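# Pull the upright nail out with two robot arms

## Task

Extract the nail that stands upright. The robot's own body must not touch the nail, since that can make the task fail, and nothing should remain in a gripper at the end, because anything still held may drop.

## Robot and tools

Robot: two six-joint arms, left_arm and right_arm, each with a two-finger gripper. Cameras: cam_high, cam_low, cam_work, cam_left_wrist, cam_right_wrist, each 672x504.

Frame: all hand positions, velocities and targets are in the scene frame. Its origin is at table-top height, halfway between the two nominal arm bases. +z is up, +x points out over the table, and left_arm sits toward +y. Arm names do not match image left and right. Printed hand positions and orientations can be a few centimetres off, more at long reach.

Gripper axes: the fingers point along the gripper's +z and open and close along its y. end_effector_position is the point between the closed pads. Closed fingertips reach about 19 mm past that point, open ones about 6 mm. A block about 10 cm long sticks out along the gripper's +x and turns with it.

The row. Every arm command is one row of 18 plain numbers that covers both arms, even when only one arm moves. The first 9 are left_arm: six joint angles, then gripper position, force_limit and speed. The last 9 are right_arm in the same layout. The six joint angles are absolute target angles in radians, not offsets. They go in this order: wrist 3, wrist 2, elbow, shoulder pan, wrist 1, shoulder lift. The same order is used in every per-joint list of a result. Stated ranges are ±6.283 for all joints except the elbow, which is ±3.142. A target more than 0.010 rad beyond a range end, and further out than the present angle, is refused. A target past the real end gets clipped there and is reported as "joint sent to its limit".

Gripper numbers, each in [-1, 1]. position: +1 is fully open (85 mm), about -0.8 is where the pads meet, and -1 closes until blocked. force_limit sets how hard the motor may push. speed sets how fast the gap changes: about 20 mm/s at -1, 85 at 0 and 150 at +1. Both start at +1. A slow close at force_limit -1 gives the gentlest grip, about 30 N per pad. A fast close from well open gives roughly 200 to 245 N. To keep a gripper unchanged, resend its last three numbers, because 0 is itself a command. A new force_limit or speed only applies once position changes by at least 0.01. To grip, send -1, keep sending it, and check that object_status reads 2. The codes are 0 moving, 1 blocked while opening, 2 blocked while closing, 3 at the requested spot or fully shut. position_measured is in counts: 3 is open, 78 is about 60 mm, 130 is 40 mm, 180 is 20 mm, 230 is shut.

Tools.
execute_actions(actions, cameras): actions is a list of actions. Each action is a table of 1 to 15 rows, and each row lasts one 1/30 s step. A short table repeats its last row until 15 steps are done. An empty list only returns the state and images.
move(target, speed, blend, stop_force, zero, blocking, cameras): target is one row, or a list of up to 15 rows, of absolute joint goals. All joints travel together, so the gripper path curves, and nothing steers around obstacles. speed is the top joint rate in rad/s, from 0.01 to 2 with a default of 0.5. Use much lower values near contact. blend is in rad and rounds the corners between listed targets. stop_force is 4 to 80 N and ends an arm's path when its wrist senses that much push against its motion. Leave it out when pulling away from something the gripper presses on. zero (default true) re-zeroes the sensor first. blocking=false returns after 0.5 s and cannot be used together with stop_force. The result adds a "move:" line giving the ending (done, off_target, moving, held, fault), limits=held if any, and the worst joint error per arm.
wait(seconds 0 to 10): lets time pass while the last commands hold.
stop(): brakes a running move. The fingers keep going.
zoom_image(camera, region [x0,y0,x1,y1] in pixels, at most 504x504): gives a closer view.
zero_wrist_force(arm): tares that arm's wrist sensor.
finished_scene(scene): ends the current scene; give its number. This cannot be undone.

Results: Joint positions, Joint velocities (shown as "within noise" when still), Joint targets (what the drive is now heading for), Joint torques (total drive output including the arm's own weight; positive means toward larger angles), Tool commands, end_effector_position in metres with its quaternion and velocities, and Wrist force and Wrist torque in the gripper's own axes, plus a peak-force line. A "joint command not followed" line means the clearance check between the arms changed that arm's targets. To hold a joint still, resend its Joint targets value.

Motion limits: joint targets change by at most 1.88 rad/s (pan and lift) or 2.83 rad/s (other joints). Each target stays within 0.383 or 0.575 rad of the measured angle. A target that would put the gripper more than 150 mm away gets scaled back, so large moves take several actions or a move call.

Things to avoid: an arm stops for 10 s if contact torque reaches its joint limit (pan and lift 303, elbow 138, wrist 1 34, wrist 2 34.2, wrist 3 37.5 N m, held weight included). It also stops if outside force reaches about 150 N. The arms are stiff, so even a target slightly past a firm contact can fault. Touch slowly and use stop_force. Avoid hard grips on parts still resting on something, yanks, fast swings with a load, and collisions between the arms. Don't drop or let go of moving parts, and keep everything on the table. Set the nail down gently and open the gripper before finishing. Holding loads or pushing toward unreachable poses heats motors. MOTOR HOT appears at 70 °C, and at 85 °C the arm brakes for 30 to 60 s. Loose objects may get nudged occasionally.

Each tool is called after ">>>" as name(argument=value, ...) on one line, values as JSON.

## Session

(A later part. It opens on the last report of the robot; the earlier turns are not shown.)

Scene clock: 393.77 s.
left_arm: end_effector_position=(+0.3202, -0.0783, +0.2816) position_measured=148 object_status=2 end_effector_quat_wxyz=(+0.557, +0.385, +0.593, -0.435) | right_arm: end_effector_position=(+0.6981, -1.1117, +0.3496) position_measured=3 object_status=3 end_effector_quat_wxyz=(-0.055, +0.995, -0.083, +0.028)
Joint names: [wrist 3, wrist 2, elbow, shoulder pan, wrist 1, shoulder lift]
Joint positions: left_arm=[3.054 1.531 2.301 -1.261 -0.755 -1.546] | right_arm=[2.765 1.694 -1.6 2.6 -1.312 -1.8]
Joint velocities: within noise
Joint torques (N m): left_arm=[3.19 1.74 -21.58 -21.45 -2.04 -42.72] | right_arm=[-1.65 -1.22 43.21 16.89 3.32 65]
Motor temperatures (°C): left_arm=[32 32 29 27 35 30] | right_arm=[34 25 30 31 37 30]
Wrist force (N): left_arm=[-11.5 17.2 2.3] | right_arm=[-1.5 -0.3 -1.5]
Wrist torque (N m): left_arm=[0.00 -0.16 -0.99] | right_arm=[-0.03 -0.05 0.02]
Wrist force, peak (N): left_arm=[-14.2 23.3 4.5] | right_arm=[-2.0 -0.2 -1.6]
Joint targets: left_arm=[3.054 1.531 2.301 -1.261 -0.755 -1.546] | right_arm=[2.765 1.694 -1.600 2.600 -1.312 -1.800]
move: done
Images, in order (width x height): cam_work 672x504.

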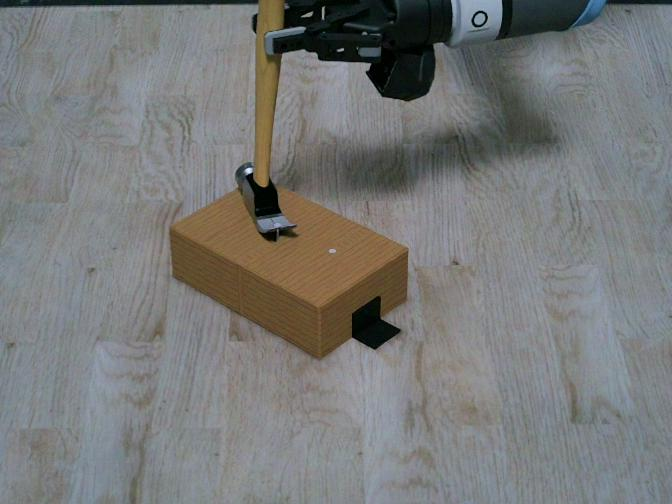

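>>> move(target=[3.14159,1.48947,2.31191,-1.30251,-0.75793,-1.55398,-1,1,-1,2.765,1.694,-1.6,2.6,-1.312,-1.8,1,1,1], cameras=["cam_work","cam_low"], speed=0.03, stop_force=60)

>>> zoom_image(camera="cam_work", region=[240, 160, 310, 250])

>>> zoom_image(camera="cam_low", region=[245, 95, 305, 165])

Scene clock: 398.93 s.
left_arm: end_effector_position=(+0.3033, -0.0841, +0.2806) position_measured=148 object_status=2 end_effector_quat_wxyz=(+0.576, +0.410, +0.576, -0.410) | right_arm: end_effector_position=(+0.6981, -1.1117, +0.3496) position_measured=3 object_status=3 end_effector_quat_wxyz=(-0.055, +0.995, -0.083, +0.028)
Joint names: [wrist 3, wrist 2, elbow, shoulder pan, wrist 1, shoulder lift]
Joint positions: left_arm=[3.142 1.489 2.312 -1.303 -0.758 -1.554] | right_arm=[2.765 1.694 -1.6 2.6 -1.312 -1.8]
Joint velocities: within noise
Joint torques (N m): left_arm=[2.09 -1.5 -22.05 -11.79 -1.96 -43.04] | right_arm=[-1.84 -1.07 42.85 16.29 3.13 64.8]
Motor temperatures (°C): left_arm=[32 32 29 27 35 30] | right_arm=[34 25 30 31 37 30]
Wrist force (N): left_arm=[-12.2 3.6 -2.0] | right_arm=[-1.6 0.1 -1.3]
Wrist torque (N m): left_arm=[0.06 -0.12 -0.23] | right_arm=[0.04 -0.04 0.02]
Wrist force, peak (N): left_arm=[-14.3 18.2 -1.1] | right_arm=[-2.0 0.1 -1.5]
Joint targets: left_arm=[3.142 1.489 2.312 -1.303 -0.758 -1.554] | right_arm=[2.765 1.694 -1.600 2.600 -1.312 -1.800]
move: done
Images, in order (width x height): cam_low 672x504, cam_work 672x504.

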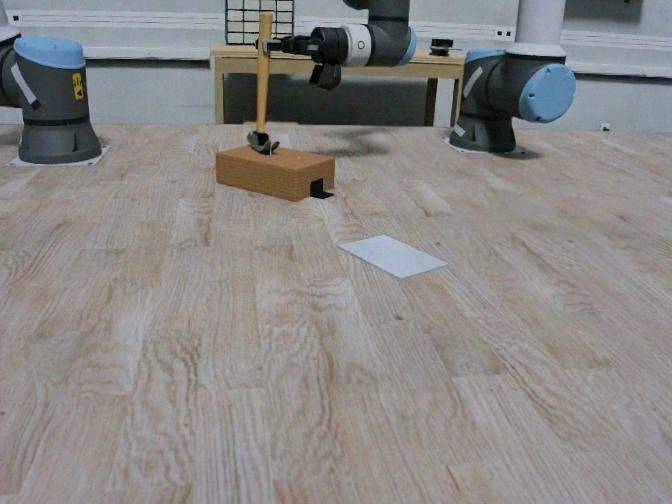

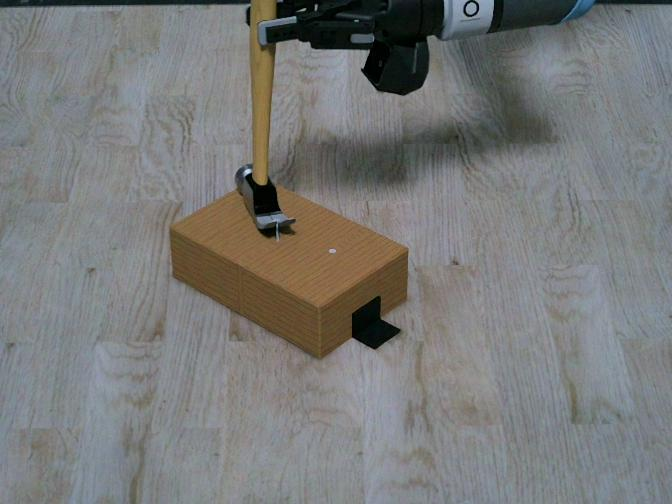

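Scaled by 5.600 from the camera's 672x504 image, which has a finer 960x720 frame.

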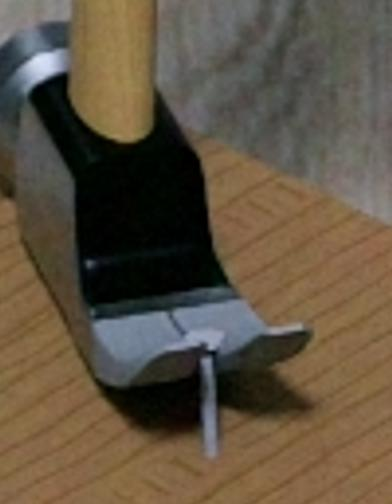

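Scaled by 7.200 from the camera's 672x504 image, which has a finer 960x720 frame.

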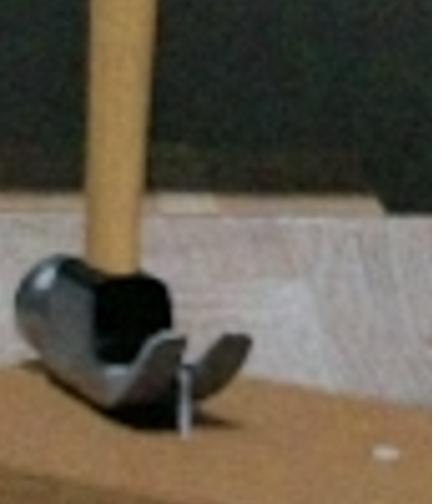

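>>> move(target=[3.22886,1.44705,2.32086,-1.34493,-0.75755,-1.56331,-1,1,-1,2.765,1.694,-1.6,2.6,-1.312,-1.8,1,1,1], cameras=["cam_work","cam_low"], speed=0.03, stop_force=60)

>>> zoom_image(camera="cam_work", region=[240, 160, 310, 250])

>>> zoom_image(camera="cam_low", region=[245, 95, 305, 165])

Scene clock: 403.17 s.
left_arm: end_effector_position=(+0.2862, -0.0900, +0.2808) position_measured=148 object_status=2 end_effector_quat_wxyz=(+0.593, +0.435, +0.557, -0.385) | right_arm: end_effector_position=(+0.6981, -1.1117, +0.3496) position_measured=3 object_status=3 end_effector_quat_wxyz=(-0.055, +0.995, -0.083, +0.028)
Joint names: [wrist 3, wrist 2, elbow, shoulder pan, wrist 1, shoulder lift]
Joint positions: left_arm=[3.229 1.447 2.321 -1.345 -0.758 -1.563] | right_arm=[2.765 1.694 -1.6 2.6 -1.312 -1.8]
Joint velocities: within noise
Joint torques (N m): left_arm=[2.16 -1.48 -21.83 -11.49 2.55 -41.98] | right_arm=[-1.99 -1.2 42.62 16.61 3.41 64.4]
Motor temperatures (°C): left_arm=[32 32 29 27 35 30] | right_arm=[34 25 30 31 37 30]
Wrist force (N): left_arm=[-12.2 5.2 -2.3] | right_arm=[-1.5 -0.1 -1.4]
Wrist torque (N m): left_arm=[0.05 -0.09 0.07] | right_arm=[-0.01 -0.05 0.03]
Wrist force, peak (N): left_arm=[-14.0 5.8 -2.3] | right_arm=[-1.9 0.1 -1.7]
Joint targets: left_arm=[3.229 1.447 2.321 -1.345 -0.758 -1.563] | right_arm=[2.765 1.694 -1.600 2.600 -1.312 -1.800]
move: done
Images, in order (width x height): cam_low 672x504, cam_work 672x504.

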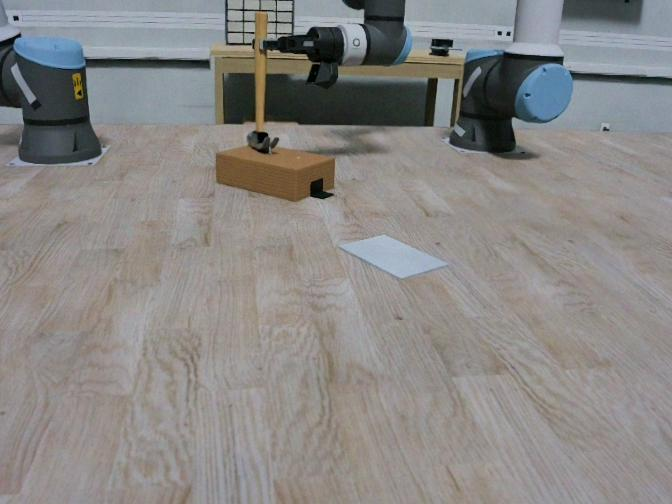

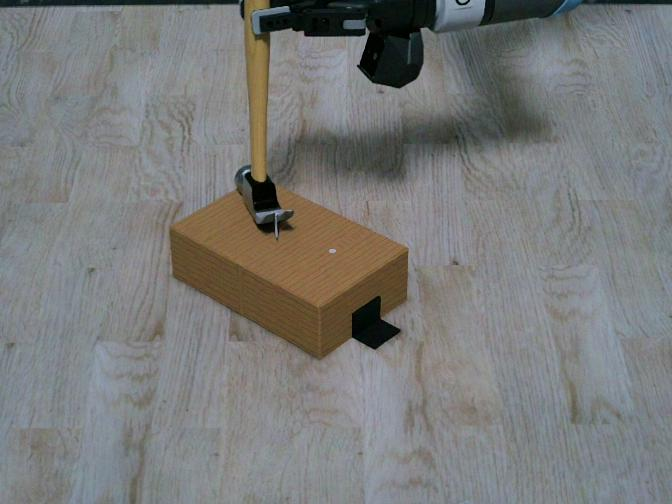

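Scaled by 5.600 from the camera's 672x504 image, which has a finer 960x720 frame.

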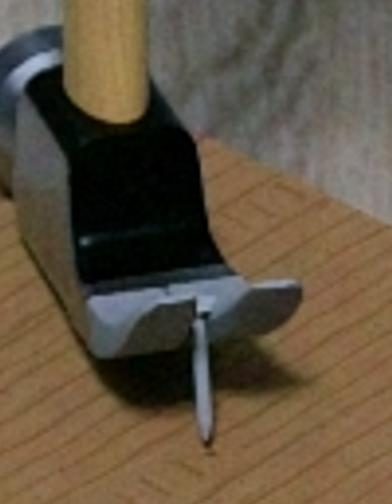

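Scaled by 7.200 from the camera's 672x504 image, which has a finer 960x720 frame.

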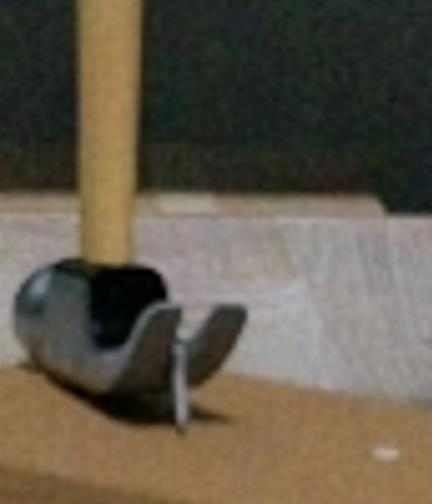

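>>> move(target=[3.22886,1.44705,2.25937,-1.34493,-0.60833,-1.65104,-1,1,-1,2.765,1.694,-1.6,2.6,-1.312,-1.8,1,1,1], cameras=["cam_work","cam_low"], speed=0.05)

>>> zoom_image(camera="cam_work", region=[220, 110, 340, 250])

Scene clock: 408.43 s.
left_arm: end_effector_position=(+0.2863, -0.0901, +0.3449) position_measured=148 object_status=2 end_effector_quat_wxyz=(+0.593, +0.435, +0.557, -0.385) | right_arm: end_effector_position=(+0.6981, -1.1117, +0.3496) position_measured=3 object_status=3 end_effector_quat_wxyz=(-0.055, +0.995, -0.083, +0.028)
Joint names: [wrist 3, wrist 2, elbow, shoulder pan, wrist 1, shoulder lift]
Joint positions: left_arm=[3.229 1.447 2.259 -1.345 -0.608 -1.651] | right_arm=[2.765 1.694 -1.6 2.6 -1.312 -1.8]
Joint velocities: within noise
Joint torques (N m): left_arm=[1.44 -1.15 -51.72 -3.25 -0.55 -48.81] | right_arm=[-1.82 -1.01 42.5 16.42 3.52 65.79]
Motor temperatures (°C): left_arm=[32 32 29 27 35 30] | right_arm=[34 25 30 31 37 30]
Wrist force (N): left_arm=[4.4 1.4 -1.9] | right_arm=[-1.3 0.2 -1.6]
Wrist torque (N m): left_arm=[0.11 0.15 -0.07] | right_arm=[0.05 -0.08 0.02]
Wrist force, peak (N): left_arm=[-12.6 5.3 -2.2] | right_arm=[-2.0 0.0 -1.7]
Joint targets: left_arm=[3.229 1.447 2.259 -1.345 -0.608 -1.651] | right_arm=[2.765 1.694 -1.600 2.600 -1.312 -1.800]
move: done
Images, in order (width x height): cam_low 672x504, cam_work 672x504.

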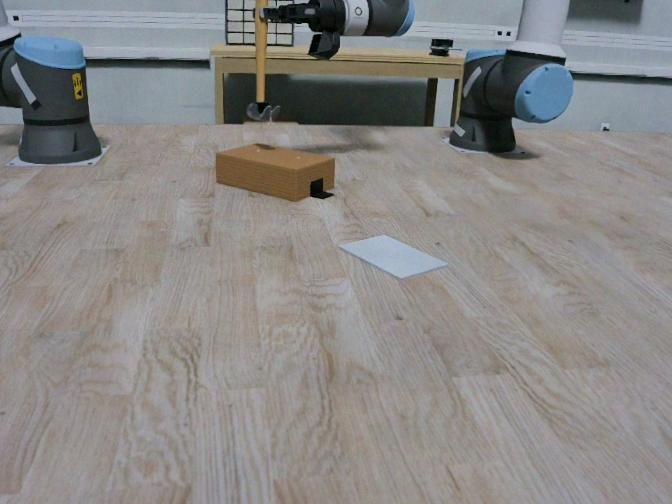

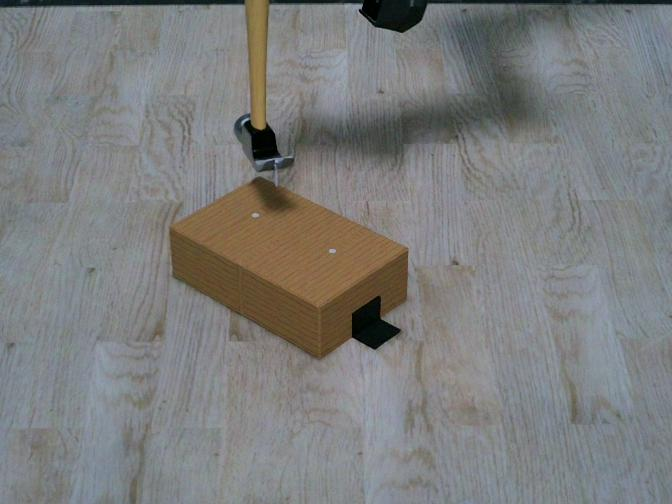

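Scaled by 3.600 from the camera's 672x504 image, which has a finer 960x720 frame.

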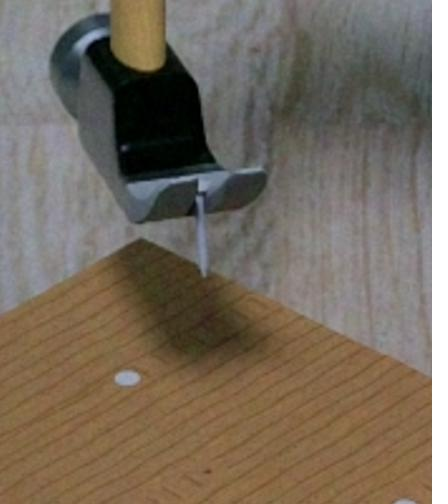

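>>> move(target=[3.22886,1.5669,2.03178,-1.22508,-0.5998,-1.43198,-1,1,-1,2.765,1.694,-1.6,2.6,-1.312,-1.8,1,1,1], cameras=["cam_work","cam_low"], speed=0.1)

>>> zoom_image(camera="cam_work", region=[100, 110, 300, 310])

Scene clock: 411.30 s.
left_arm: end_effector_position=(+0.3732, -0.1859, +0.3450) position_measured=148 object_status=2 end_effector_quat_wxyz=(+0.593, +0.435, +0.557, -0.385) | right_arm: end_effector_position=(+0.6981, -1.1117, +0.3496) position_measured=3 object_status=3 end_effector_quat_wxyz=(-0.055, +0.995, -0.083, +0.028)
Joint names: [wrist 3, wrist 2, elbow, shoulder pan, wrist 1, shoulder lift]
Joint positions: left_arm=[3.229 1.567 2.032 -1.225 -0.6 -1.432] | right_arm=[2.765 1.694 -1.6 2.6 -1.312 -1.8]
Joint velocities: within noise
Joint torques (N m): left_arm=[1.5 1.39 -50.06 14.04 -0.33 -40.55] | right_arm=[-1.72 -1.12 42.07 16.3 3.57 64.92]
Motor temperatures (°C): left_arm=[32 32 29 27 35 30] | right_arm=[34 25 30 31 37 30]
Wrist force (N): left_arm=[4.8 1.8 -1.2] | right_arm=[-1.7 -0.4 -1.2]
Wrist torque (N m): left_arm=[0.18 -0.06 -0.04] | right_arm=[-0.05 -0.02 0.03]
Wrist force, peak (N): left_arm=[4.6 1.2 -2.8] | right_arm=[-1.9 -0.2 -1.7]
Joint targets: left_arm=[3.229 1.567 2.032 -1.225 -0.600 -1.432] | right_arm=[2.765 1.694 -1.600 2.600 -1.312 -1.800]
move: done
Images, in order (width x height): cam_low 672x504, cam_work 672x504.

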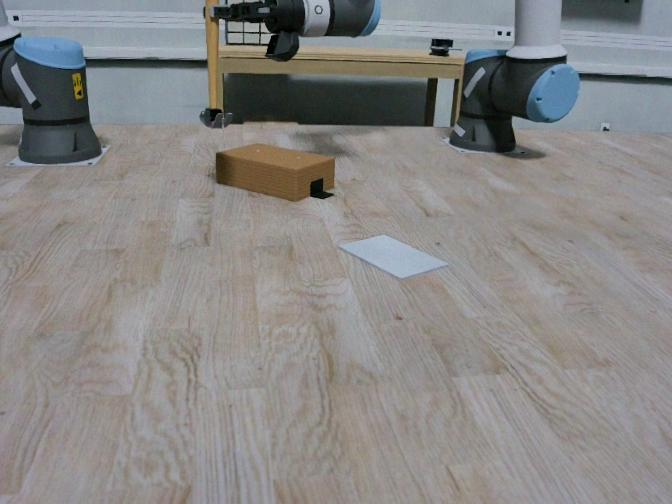

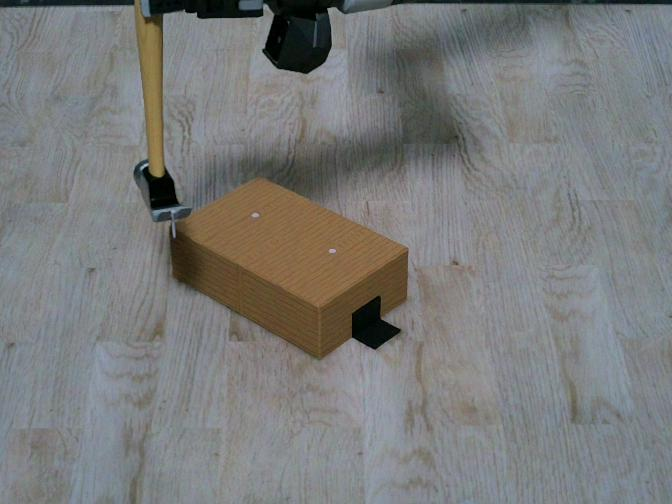

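Scaled by 2.520 from the camera's 672x504 image, which has a finer 960x720 frame.

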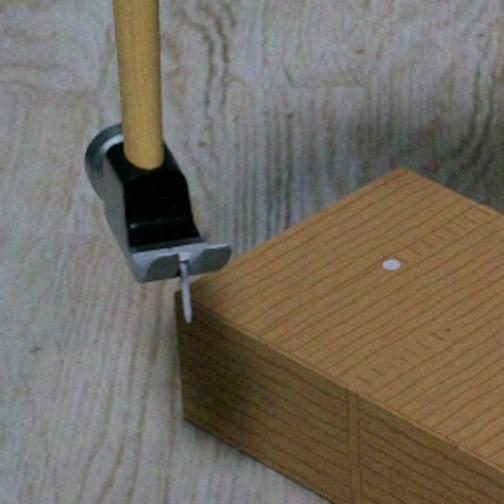

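>>> execute_actions(actions=[], cameras=["cam_work","cam_low","cam_high"])

Scene clock: 413.13 s.
left_arm: end_effector_position=(+0.3733, -0.1860, +0.3450) position_measured=148 object_status=2 end_effector_quat_wxyz=(+0.593, +0.435, +0.557, -0.385) | right_arm: end_effector_position=(+0.6981, -1.1117, +0.3496) position_measured=3 object_status=3 end_effector_quat_wxyz=(-0.055, +0.995, -0.083, +0.028)
Joint names: [wrist 3, wrist 2, elbow, shoulder pan, wrist 1, shoulder lift]
Joint positions: left_arm=[3.229 1.567 2.032 -1.225 -0.6 -1.432] | right_arm=[2.765 1.694 -1.6 2.6 -1.312 -1.8]
Joint velocities: within noise
Joint torques (N m): left_arm=[1.27 1.16 -46.62 11.47 -2.01 -36.71] | right_arm=[-1.97 -0.98 41.58 16.47 3.4 65.44]
Motor temperatures (°C): left_arm=[32 32 29 27 35 30] | right_arm=[34 25 30 31 37 30]
Wrist force (N): left_arm=[4.5 2.0 -1.4] | right_arm=[-1.8 0.0 -1.0]
Wrist torque (N m): left_arm=[0.21 0.05 -0.05] | right_arm=[0.01 -0.01 0.02]
Wrist force, peak (N): left_arm=[4.9 1.8 -1.5] | right_arm=[-1.9 -0.2 -1.9]
Joint targets: left_arm=[3.229 1.567 2.032 -1.225 -0.600 -1.432] | right_arm=[2.765 1.694 -1.600 2.600 -1.312 -1.800]
Tool commands: left_gripper/position=-1.0 left_gripper/force_limit=+1.0 left_gripper/speed=-1.0 right_gripper/position=+1.0 right_gripper/force_limit=+1.0 right_gripper/speed=+1.0
Images, in order (width x height): cam_high 672x504, cam_low 672x504, cam_work 672x504.

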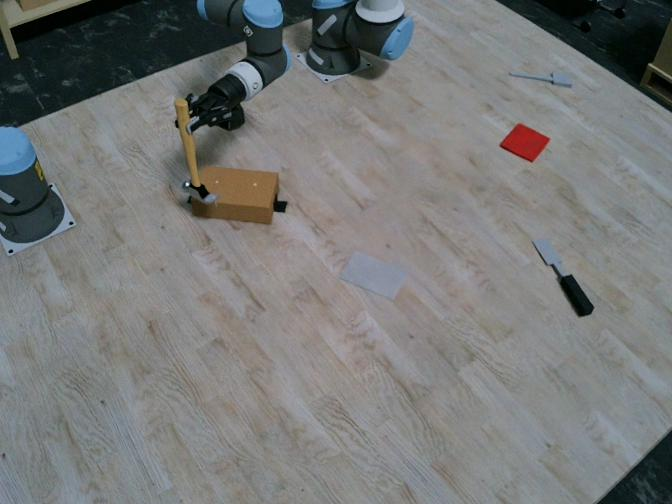

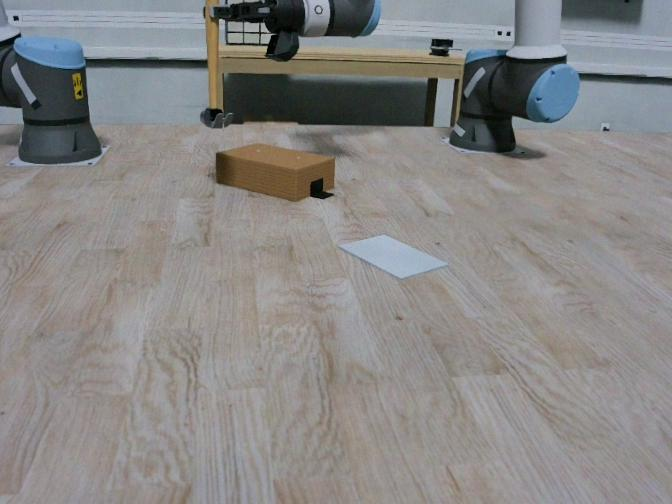

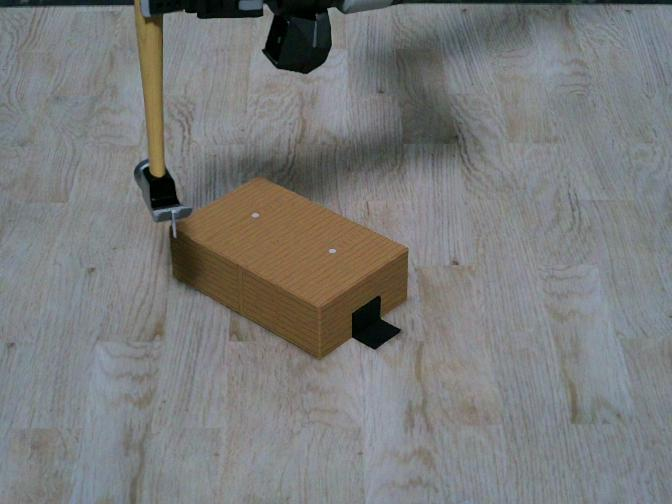

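>>> move(target=[[3.22886,1.59419,1.9562,-1.1978,-0.5863,-1.3699,-1,1,-1,2.765,1.694,-1.6,2.6,-1.312,-1.8,1,1,1],[3.22886,1.59419,2.02952,-1.1978,-0.77206,-1.25746,-1,1,-1,2.765,1.694,-1.6,2.6,-1.312,-1.8,1,1,1]], speed=[0.06,0.1], blend=0.02, cameras=["cam_work","cam_low","cam_high"])

>>> zoom_image(camera="cam_work", region=[100, 160, 340, 340])

Scene clock: 420.27 s.
left_arm: end_effector_position=(+0.4006, -0.2156, +0.2451) position_measured=148 object_status=2 end_effector_quat_wxyz=(+0.593, +0.435, +0.557, -0.385) | right_arm: end_effector_position=(+0.6981, -1.1117, +0.3496) position_measured=3 object_status=3 end_effector_quat_wxyz=(-0.055, +0.995, -0.083, +0.028)
Joint names: [wrist 3, wrist 2, elbow, shoulder pan, wrist 1, shoulder lift]
Joint positions: left_arm=[3.229 1.594 2.029 -1.198 -0.772 -1.258] | right_arm=[2.765 1.694 -1.6 2.6 -1.312 -1.8]
Joint velocities: within noise
Joint torques (N m): left_arm=[1.42 1.37 -30.68 12.75 -8.95 -46.58] | right_arm=[-1.61 -0.96 41.6 15.14 3.62 64.53]
Motor temperatures (°C): left_arm=[32 32 29 27 35 30] | right_arm=[34 25 30 31 37 30]
Wrist force (N): left_arm=[5.2 1.8 -1.1] | right_arm=[-1.7 -0.2 -1.3]
Wrist torque (N m): left_arm=[0.14 -0.04 -0.08] | right_arm=[-0.04 -0.03 0.02]
Wrist force, peak (N): left_arm=[6.3 1.6 -1.3] | right_arm=[-2.0 -0.1 -1.7]
Joint targets: left_arm=[3.229 1.594 2.030 -1.198 -0.772 -1.257] | right_arm=[2.765 1.694 -1.600 2.600 -1.312 -1.800]
move: done
Images, in order (width x height): cam_high 672x504, cam_low 672x504, cam_work 672x504.

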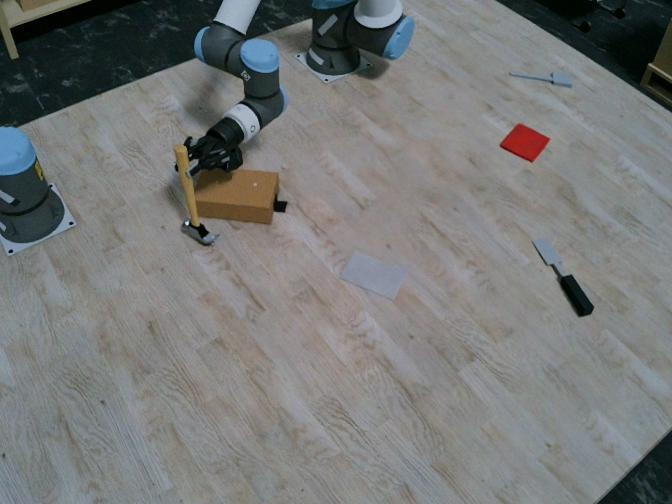

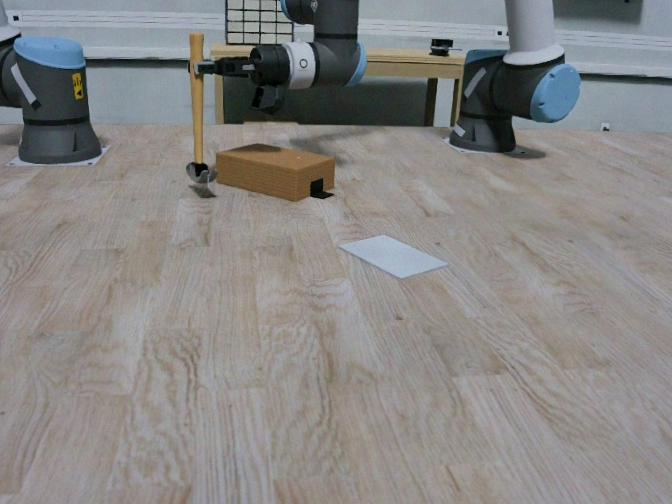

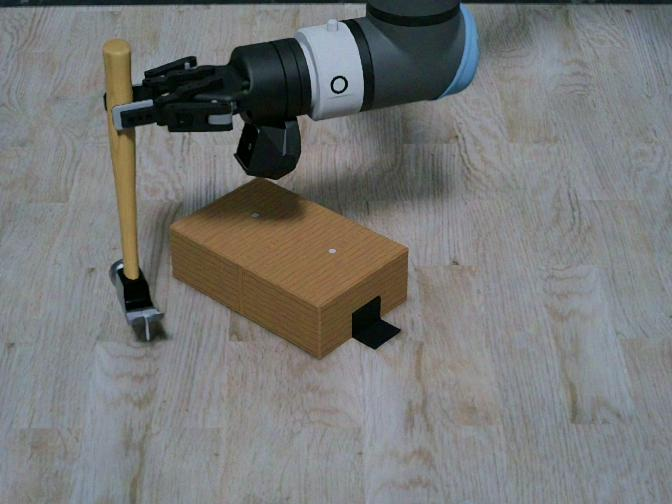

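Scaled by 2.100 from the camera's 672x504 image, which has a finer 960x720 frame.

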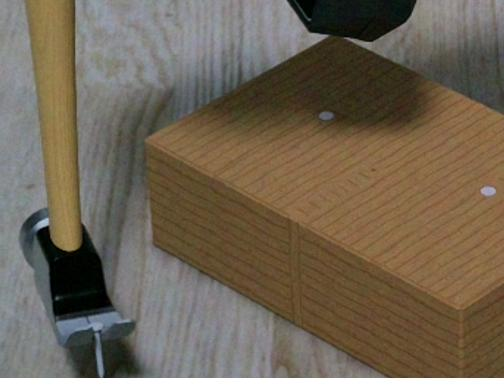

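>>> move(target=[3.22886,1.59419,2.04577,-1.1978,-0.82761,-1.21816,-1,1,-1,2.765,1.694,-1.6,2.6,-1.312,-1.8,1,1,1], speed=0.02, stop_force=4, cameras=["cam_work"])

>>> zoom_image(camera="cam_work", region=[80, 240, 240, 360])

Scene clock: 424.23 s.
left_arm: end_effector_position=(+0.4006, -0.2157, +0.2200) position_measured=148 object_status=2 end_effector_quat_wxyz=(+0.593, +0.435, +0.557, -0.385) | right_arm: end_effector_position=(+0.6981, -1.1117, +0.3496) position_measured=3 object_status=3 end_effector_quat_wxyz=(-0.055, +0.995, -0.083, +0.028)
Joint names: [wrist 3, wrist 2, elbow, shoulder pan, wrist 1, shoulder lift]
Joint positions: left_arm=[3.229 1.594 2.043 -1.198 -0.818 -1.225] | right_arm=[2.765 1.694 -1.6 2.6 -1.312 -1.8]
Joint velocities: within noise
Joint torques (N m): left_arm=[1.28 0.57 -41.88 10.76 -0.32 -77.29] | right_arm=[-2.08 -0.98 41.16 16.16 3.55 64.69]
Motor temperatures (°C): left_arm=[32 32 29 27 35 30] | right_arm=[34 25 30 31 37 30]
Wrist force (N): left_arm=[1.9 2.2 -1.0] | right_arm=[-1.9 0.1 -1.3]
Wrist torque (N m): left_arm=[0.12 -0.09 -0.06] | right_arm=[0.03 0.01 0.02]
Wrist force, peak (N): left_arm=[-4.9 3.7 -1.2] | right_arm=[-2.1 -0.1 -1.8]
Joint targets: left_arm=[3.229 1.594 2.043 -1.198 -0.818 -1.225] | right_arm=[2.765 1.694 -1.600 2.600 -1.312 -1.800]
move: contact (left_arm)
Images, in order (width x height): cam_work 672x504.

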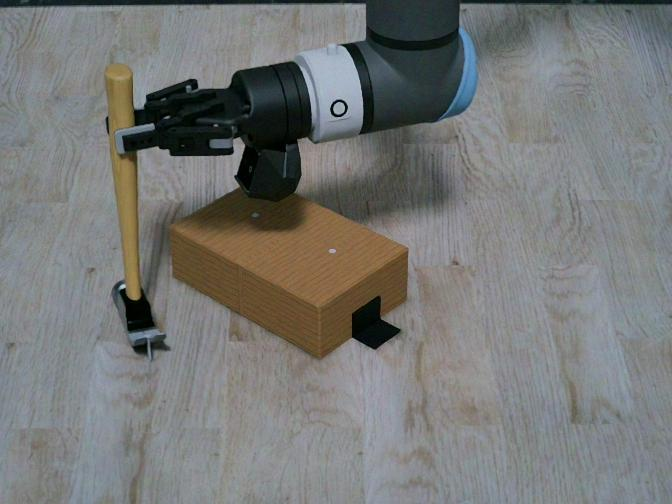

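Scaled by 3.150 from the camera's 672x504 image, which has a finer 960x720 frame.

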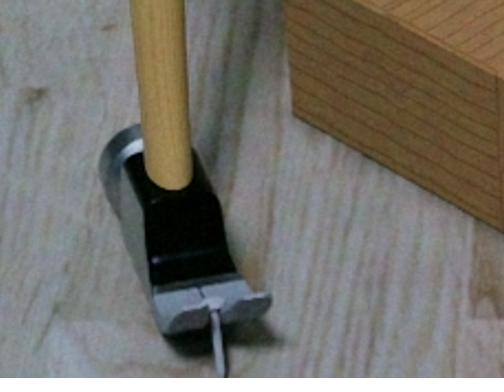

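>>> move(target=[[3.05433,1.6521,2.0188,-1.13988,-0.80389,-1.21491,-1,1,-1,2.765,1.694,-1.6,2.6,-1.312,-1.8,1,1,1],[2.87979,1.70842,1.99258,-1.08356,-0.7954,-1.19718,-1,1,-1,2.765,1.694,-1.6,2.6,-1.312,-1.8,1,1,1]], speed=0.06, blend=0.02, stop_force=10, cameras=["cam_work"])

>>> zoom_image(camera="cam_work", region=[80, 240, 240, 360])

Scene clock: 433.63 s.
left_arm: end_effector_position=(+0.4666, -0.1926, +0.2231) position_measured=148 object_status=2 end_effector_quat_wxyz=(+0.517, +0.332, +0.624, -0.482) | right_arm: end_effector_position=(+0.6981, -1.1117, +0.3496) position_measured=3 object_status=3 end_effector_quat_wxyz=(-0.055, +0.995, -0.083, +0.028)
Joint names: [wrist 3, wrist 2, elbow, shoulder pan, wrist 1, shoulder lift]
Joint positions: left_arm=[2.88 1.708 1.993 -1.084 -0.795 -1.197] | right_arm=[2.765 1.694 -1.6 2.6 -1.312 -1.8]
Joint velocities: within noise
Joint torques (N m): left_arm=[-2.08 1.37 -43.63 15.05 -0.69 -51.1] | right_arm=[-1.66 -1.04 41.22 15.57 3.98 65.86]
Motor temperatures (°C): left_arm=[32 32 29 27 35 30] | right_arm=[34 25 30 31 37 30]
Wrist force (N): left_arm=[5.2 2.9 -1.5] | right_arm=[-1.5 0.0 -1.2]
Wrist torque (N m): left_arm=[0.06 -0.24 0.25] | right_arm=[0.00 -0.05 0.02]
Wrist force, peak (N): left_arm=[5.7 3.2 -1.7] | right_arm=[-2.0 -0.4 -1.6]
Joint targets: left_arm=[2.880 1.708 1.993 -1.084 -0.795 -1.197] | right_arm=[2.765 1.694 -1.600 2.600 -1.312 -1.800]
move: done
Images, in order (width x height): cam_work 672x504.

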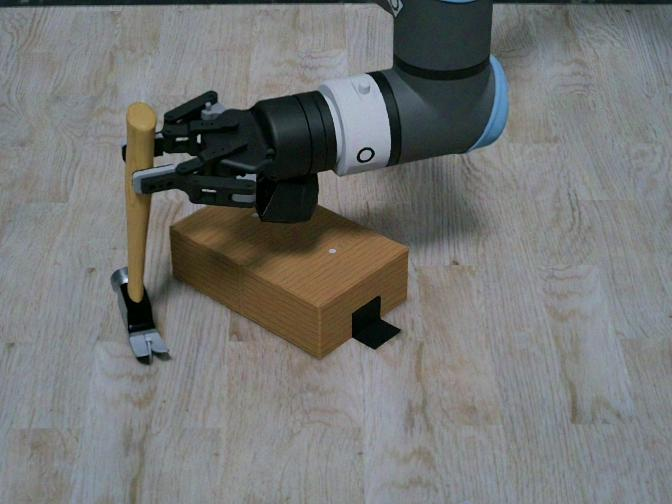

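Scaled by 3.150 from the camera's 672x504 image, which has a finer 960x720 frame.

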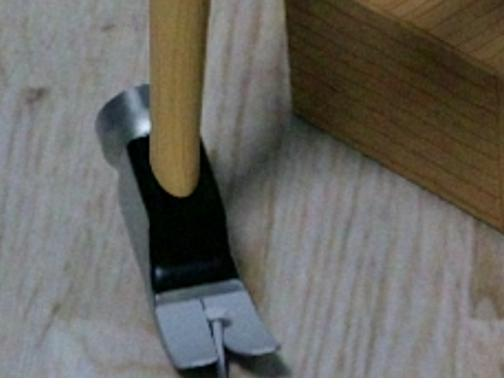

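>>> move(target=[[2.70526,1.76229,1.9657,-1.02969,-0.79398,-1.17172,-1,1,-1,2.765,1.694,-1.6,2.6,-1.312,-1.8,1,1,1],[2.53072,1.81233,1.93885,-0.97965,-0.79919,-1.13966,-1,1,-1,2.765,1.694,-1.6,2.6,-1.312,-1.8,1,1,1]], speed=0.06, blend=0.02, stop_force=10, cameras=["cam_work"])

>>> zoom_image(camera="cam_work", region=[80, 260, 240, 380])

Scene clock: 440.50 s.
left_arm: end_effector_position=(+0.5305, -0.1705, +0.2078) position_measured=148 object_status=2 end_effector_quat_wxyz=(+0.426, +0.218, +0.673, -0.565) | right_arm: end_effector_position=(+0.6981, -1.1117, +0.3496) position_measured=3 object_status=3 end_effector_quat_wxyz=(-0.055, +0.995, -0.083, +0.028)
Joint names: [wrist 3, wrist 2, elbow, shoulder pan, wrist 1, shoulder lift]
Joint positions: left_arm=[2.531 1.812 1.939 -0.98 -0.799 -1.14] | right_arm=[2.765 1.694 -1.6 2.6 -1.312 -1.8]
Joint velocities: within noise
Joint torques (N m): left_arm=[-2.8 1.75 -42.79 14.46 -7.49 -59.18] | right_arm=[-1.69 -0.94 41.9 15.69 4.22 64.42]
Motor temperatures (°C): left_arm=[32 32 29 27 35 30] | right_arm=[34 25 30 31 37 30]
Wrist force (N): left_arm=[4.2 5.1 -1.6] | right_arm=[-1.6 0.3 -1.5]
Wrist torque (N m): left_arm=[0.18 -0.17 0.35] | right_arm=[0.06 -0.04 0.03]
Wrist force, peak (N): left_arm=[4.3 5.5 -1.6] | right_arm=[-2.2 -0.2 -1.5]
Joint targets: left_arm=[2.531 1.812 1.939 -0.980 -0.799 -1.140] | right_arm=[2.765 1.694 -1.600 2.600 -1.312 -1.800]
move: done
Images, in order (width x height): cam_work 672x504.

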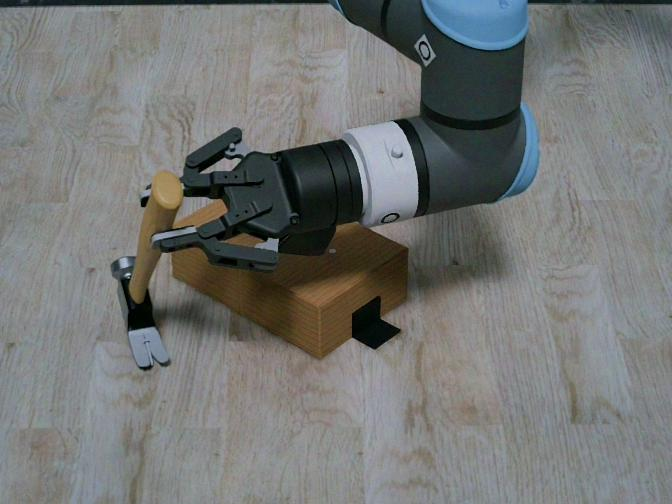

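Scaled by 3.150 from the camera's 672x504 image, which has a finer 960x720 frame.

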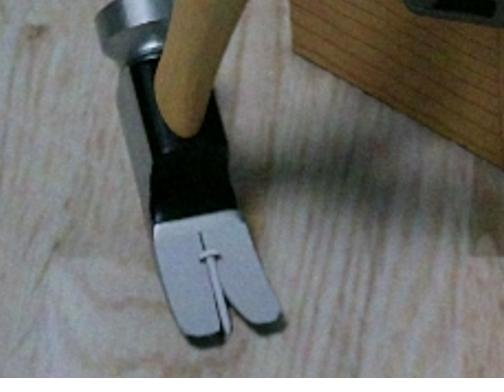

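>>> move(target=[2.35619,1.85749,1.91278,-0.93449,-0.81043,-1.10235,-1,1,-1,2.765,1.694,-1.6,2.6,-1.312,-1.8,1,1,1], speed=0.05, stop_force=8, cameras=["cam_work"])

>>> zoom_image(camera="cam_work", region=[80, 260, 240, 380])

Scene clock: 445.57 s.
left_arm: end_effector_position=(+0.5598, -0.1604, +0.1934) position_measured=148 object_status=2 end_effector_quat_wxyz=(+0.375, +0.159, +0.689, -0.600) | right_arm: end_effector_position=(+0.6981, -1.1117, +0.3496) position_measured=3 object_status=3 end_effector_quat_wxyz=(-0.055, +0.995, -0.083, +0.028)
Joint names: [wrist 3, wrist 2, elbow, shoulder pan, wrist 1, shoulder lift]
Joint positions: left_arm=[2.356 1.857 1.913 -0.934 -0.81 -1.102] | right_arm=[2.765 1.694 -1.6 2.6 -1.312 -1.8]
Joint velocities: within noise
Joint torques (N m): left_arm=[-3.13 1.29 -43.05 13.79 -7.37 -59.09] | right_arm=[-1.61 -0.97 42.1 15.25 4.06 65.39]
Motor temperatures (°C): left_arm=[32 32 29 27 35 30] | right_arm=[34 25 30 31 37 30]
Wrist force (N): left_arm=[3.7 5.6 -1.7] | right_arm=[-2.0 0.1 -1.4]
Wrist torque (N m): left_arm=[0.10 -0.22 0.47] | right_arm=[0.03 0.02 0.02]
Wrist force, peak (N): left_arm=[4.1 6.1 -1.5] | right_arm=[-2.0 -0.5 -1.5]
Joint targets: left_arm=[2.356 1.857 1.913 -0.934 -0.810 -1.102] | right_arm=[2.765 1.694 -1.600 2.600 -1.312 -1.800]
move: done
Images, in order (width x height): cam_work 672x504.

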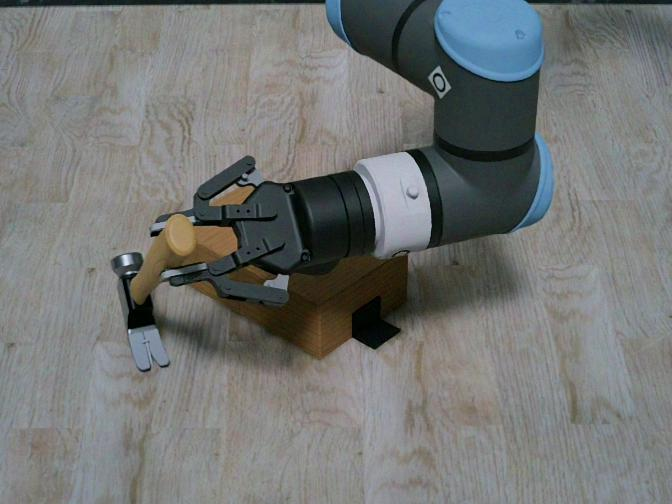

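Scaled by 3.150 from the camera's 672x504 image, which has a finer 960x720 frame.

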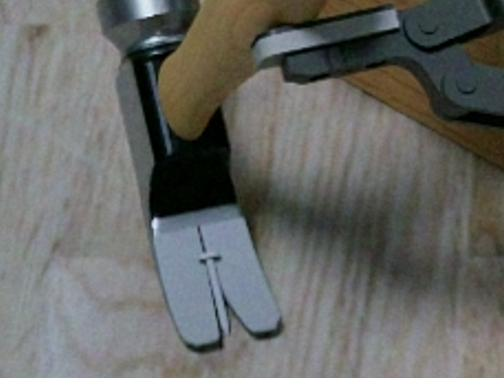

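>>> move(target=[[2.35619,1.8138,1.94402,-0.97818,-0.82324,-1.12078,-1,1,-1,2.765,1.694,-1.6,2.6,-1.312,-1.8,1,1,1],[2.35619,1.76862,1.97287,-1.02336,-0.83488,-1.13799,-1,1,-1,2.765,1.694,-1.6,2.6,-1.312,-1.8,1,1,1]], speed=0.04, blend=0.01, stop_force=8, cameras=["cam_work"])

>>> zoom_image(camera="cam_work", region=[80, 260, 240, 380])

Scene clock: 448.97 s.
left_arm: end_effector_position=(+0.5031, -0.1800, +0.1934) position_measured=148 object_status=2 end_effector_quat_wxyz=(+0.375, +0.159, +0.689, -0.600) | right_arm: end_effector_position=(+0.6981, -1.1117, +0.3496) position_measured=3 object_status=3 end_effector_quat_wxyz=(-0.055, +0.995, -0.083, +0.028)
Joint names: [wrist 3, wrist 2, elbow, shoulder pan, wrist 1, shoulder lift]
Joint positions: left_arm=[2.356 1.769 1.973 -1.023 -0.835 -1.138] | right_arm=[2.765 1.694 -1.6 2.6 -1.312 -1.8]
Joint velocities: within noise
Joint torques (N m): left_arm=[-2.09 -2.15 -30.09 -11.08 -7.42 -86] | right_arm=[-1.7 -0.91 42.36 15.8 4.18 64.46]
Motor temperatures (°C): left_arm=[32 32 29 27 35 30] | right_arm=[34 25 30 31 37 30]
Wrist force (N): left_arm=[3.5 5.1 -1.8] | right_arm=[-1.7 -0.1 -1.4]
Wrist torque (N m): left_arm=[0.05 -0.15 0.50] | right_arm=[0.00 -0.03 0.03]
Wrist force, peak (N): left_arm=[3.9 6.1 -1.8] | right_arm=[-1.8 -0.3 -1.8]
Joint targets: left_arm=[2.356 1.769 1.973 -1.023 -0.835 -1.138] | right_arm=[2.765 1.694 -1.600 2.600 -1.312 -1.800]
move: done
Images, in order (width x height): cam_work 672x504.

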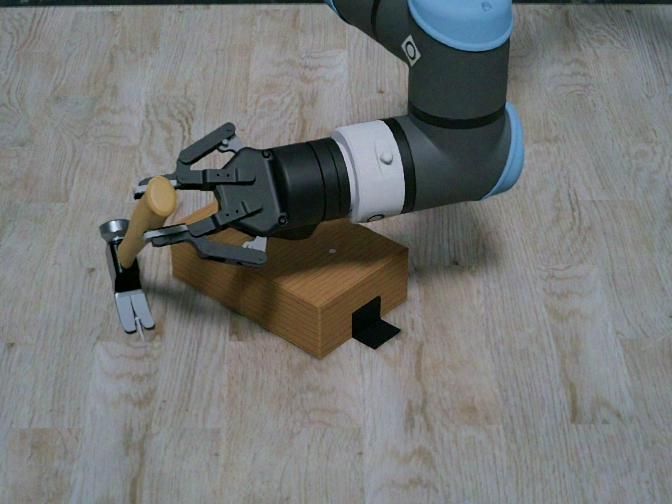

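Scaled by 3.150 from the camera's 672x504 image, which has a finer 960x720 frame.

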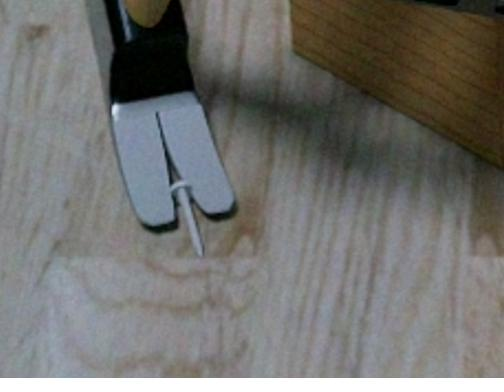

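>>> move(target=[2.35619,1.72199,1.99925,-1.06999,-0.84543,-1.15382,-1,1,-1,2.765,1.694,-1.6,2.6,-1.312,-1.8,1,1,1], speed=0.04, stop_force=8, cameras=["cam_work"])

>>> zoom_image(camera="cam_work", region=[80, 240, 240, 360])

Scene clock: 451.43 s.
left_arm: end_effector_position=(+0.4747, -0.1898, +0.1934) position_measured=148 object_status=2 end_effector_quat_wxyz=(+0.375, +0.159, +0.689, -0.600) | right_arm: end_effector_position=(+0.6981, -1.1117, +0.3496) position_measured=3 object_status=3 end_effector_quat_wxyz=(-0.055, +0.995, -0.083, +0.028)
Joint names: [wrist 3, wrist 2, elbow, shoulder pan, wrist 1, shoulder lift]
Joint positions: left_arm=[2.356 1.722 1.999 -1.07 -0.845 -1.154] | right_arm=[2.765 1.694 -1.6 2.6 -1.312 -1.8]
Joint velocities: within noise
Joint torques (N m): left_arm=[-1.28 -2.14 -29.95 -10.99 -7.47 -84.95] | right_arm=[-1.49 -0.83 42.63 15.97 4.14 64.48]
Motor temperatures (°C): left_arm=[32 32 29 27 35 30] | right_arm=[34 25 30 31 37 30]
Wrist force (N): left_arm=[4.2 5.1 -1.9] | right_arm=[-1.6 -0.1 -1.4]
Wrist torque (N m): left_arm=[-0.01 -0.23 0.51] | right_arm=[-0.01 -0.03 0.02]
Wrist force, peak (N): left_arm=[4.2 5.3 -2.1] | right_arm=[-2.1 -0.2 -1.3]
Joint targets: left_arm=[2.356 1.722 1.999 -1.070 -0.845 -1.154] | right_arm=[2.765 1.694 -1.600 2.600 -1.312 -1.800]
move: done
Images, in order (width x height): cam_work 672x504.

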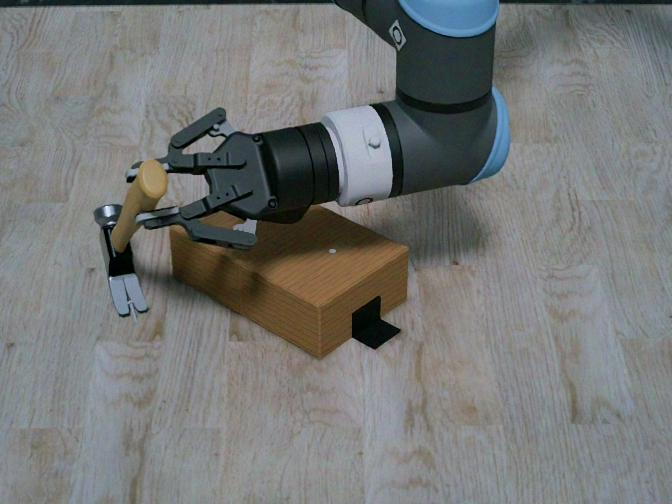

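Scaled by 3.150 from the camera's 672x504 image, which has a finer 960x720 frame.

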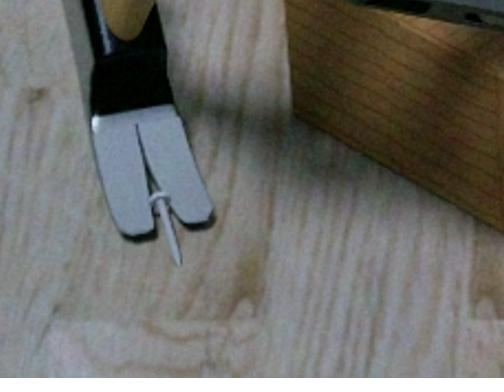

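>>> move(target=[2.0944,1.76924,1.9831,-1.02274,-0.88428,-1.09882,-1,1,-1,2.765,1.694,-1.6,2.6,-1.312,-1.8,1,1,1], speed=0.08, stop_force=8, cameras=["cam_work"])

>>> zoom_image(camera="cam_work", region=[80, 240, 240, 360])

>>> move(target=[2.0944,1.76924,1.98404,-1.02274,-0.88935,-1.09469,-1,1,-1,2.765,1.694,-1.6,2.6,-1.312,-1.8,1,1,1], speed=0.01, stop_force=4, cameras=["cam_work"])

>>> zoom_image(camera="cam_work", region=[80, 240, 240, 360])

Scene clock: 457.33 s.
left_arm: end_effector_position=(+0.5035, -0.1799, +0.1645) position_measured=148 object_status=2 end_effector_quat_wxyz=(+0.293, +0.068, +0.704, -0.643) | right_arm: end_effector_position=(+0.6981, -1.1117, +0.3496) position_measured=3 object_status=3 end_effector_quat_wxyz=(-0.055, +0.995, -0.083, +0.028)
Joint names: [wrist 3, wrist 2, elbow, shoulder pan, wrist 1, shoulder lift]
Joint positions: left_arm=[2.094 1.769 1.983 -1.023 -0.884 -1.099] | right_arm=[2.765 1.694 -1.6 2.6 -1.312 -1.8]
Joint velocities: within noise
Joint torques (N m): left_arm=[-3.08 1.72 -38.87 15.28 -7.68 -57.47] | right_arm=[-1.4 -1 43.47 16.53 4.3 65.87]
Motor temperatures (°C): left_arm=[32 32 29 27 35 30] | right_arm=[34 25 30 31 37 30]
Wrist force (N): left_arm=[2.7 5.5 -1.8] | right_arm=[-1.8 0.1 -1.3]
Wrist torque (N m): left_arm=[-0.02 -0.21 0.60] | right_arm=[0.03 -0.01 0.03]
Wrist force, peak (N): left_arm=[4.0 5.7 -2.0] | right_arm=[-2.2 -0.2 -1.4]
Joint targets: left_arm=[2.094 1.769 1.983 -1.023 -0.884 -1.099] | right_arm=[2.765 1.694 -1.600 2.600 -1.312 -1.800]
move: done
Images, in order (width x height): cam_work 672x504.

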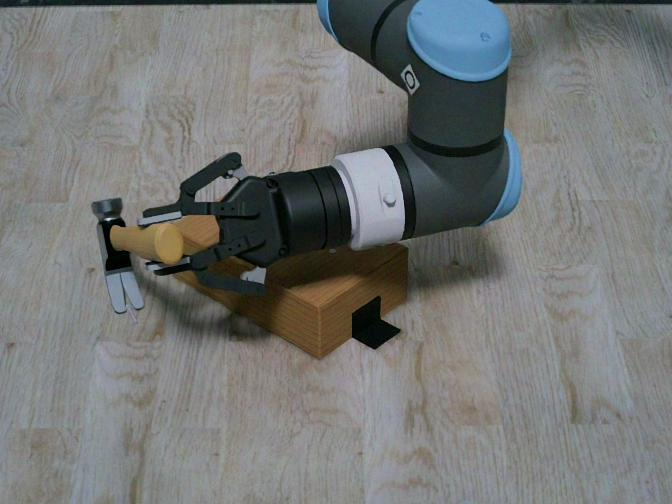

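Scaled by 3.150 from the camera's 672x504 image, which has a finer 960x720 frame.

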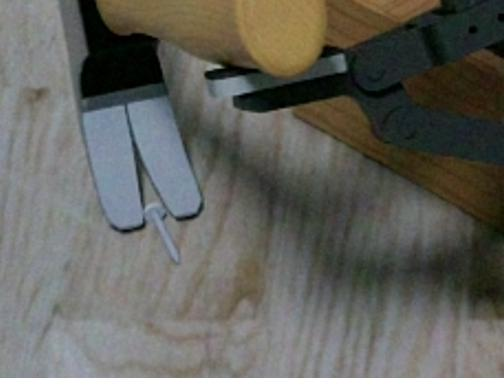

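Scene clock: 458.57 s.
left_arm: end_effector_position=(+0.5035, -0.1799, +0.1615) position_measured=148 object_status=2 end_effector_quat_wxyz=(+0.293, +0.068, +0.704, -0.643) | right_arm: end_effector_position=(+0.6981, -1.1117, +0.3496) position_measured=3 object_status=3 end_effector_quat_wxyz=(-0.055, +0.995, -0.083, +0.028)
Joint names: [wrist 3, wrist 2, elbow, shoulder pan, wrist 1, shoulder lift]
Joint positions: left_arm=[2.094 1.769 1.984 -1.023 -0.889 -1.095] | right_arm=[2.765 1.694 -1.6 2.6 -1.312 -1.8]
Joint velocities: within noise
Joint torques (N m): left_arm=[-2.85 1.23 -27.59 12.98 -7.89 -58.29] | right_arm=[-1.4 -0.87 43.23 15.26 4.37 63.74]
Motor temperatures (°C): left_arm=[32 32 29 27 35 30] | right_arm=[34 25 30 31 37 30]
Wrist force (N): left_arm=[2.9 5.6 -2.1] | right_arm=[-1.3 -0.4 -1.1]
Wrist torque (N m): left_arm=[0.00 -0.24 0.60] | right_arm=[-0.05 -0.09 0.02]
Wrist force, peak (N): left_arm=[3.0 6.1 -1.8] | right_arm=[-2.2 0.2 -1.4]
Joint targets: left_arm=[2.094 1.769 1.984 -1.023 -0.889 -1.095] | right_arm=[2.765 1.694 -1.600 2.600 -1.312 -1.800]
move: done
Images, in order (width x height): cam_work 672x504.

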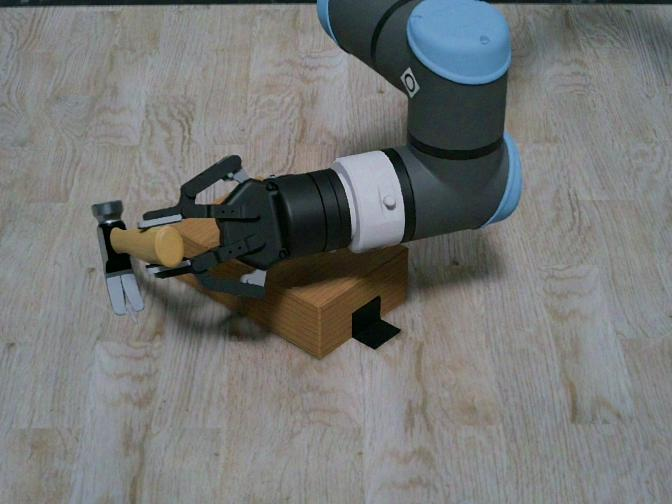

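Scaled by 3.150 from the camera's 672x504 image, which has a finer 960x720 frame.

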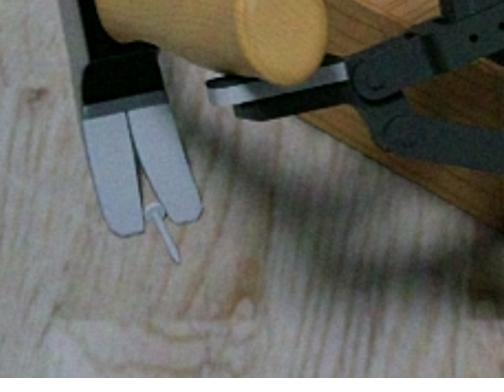

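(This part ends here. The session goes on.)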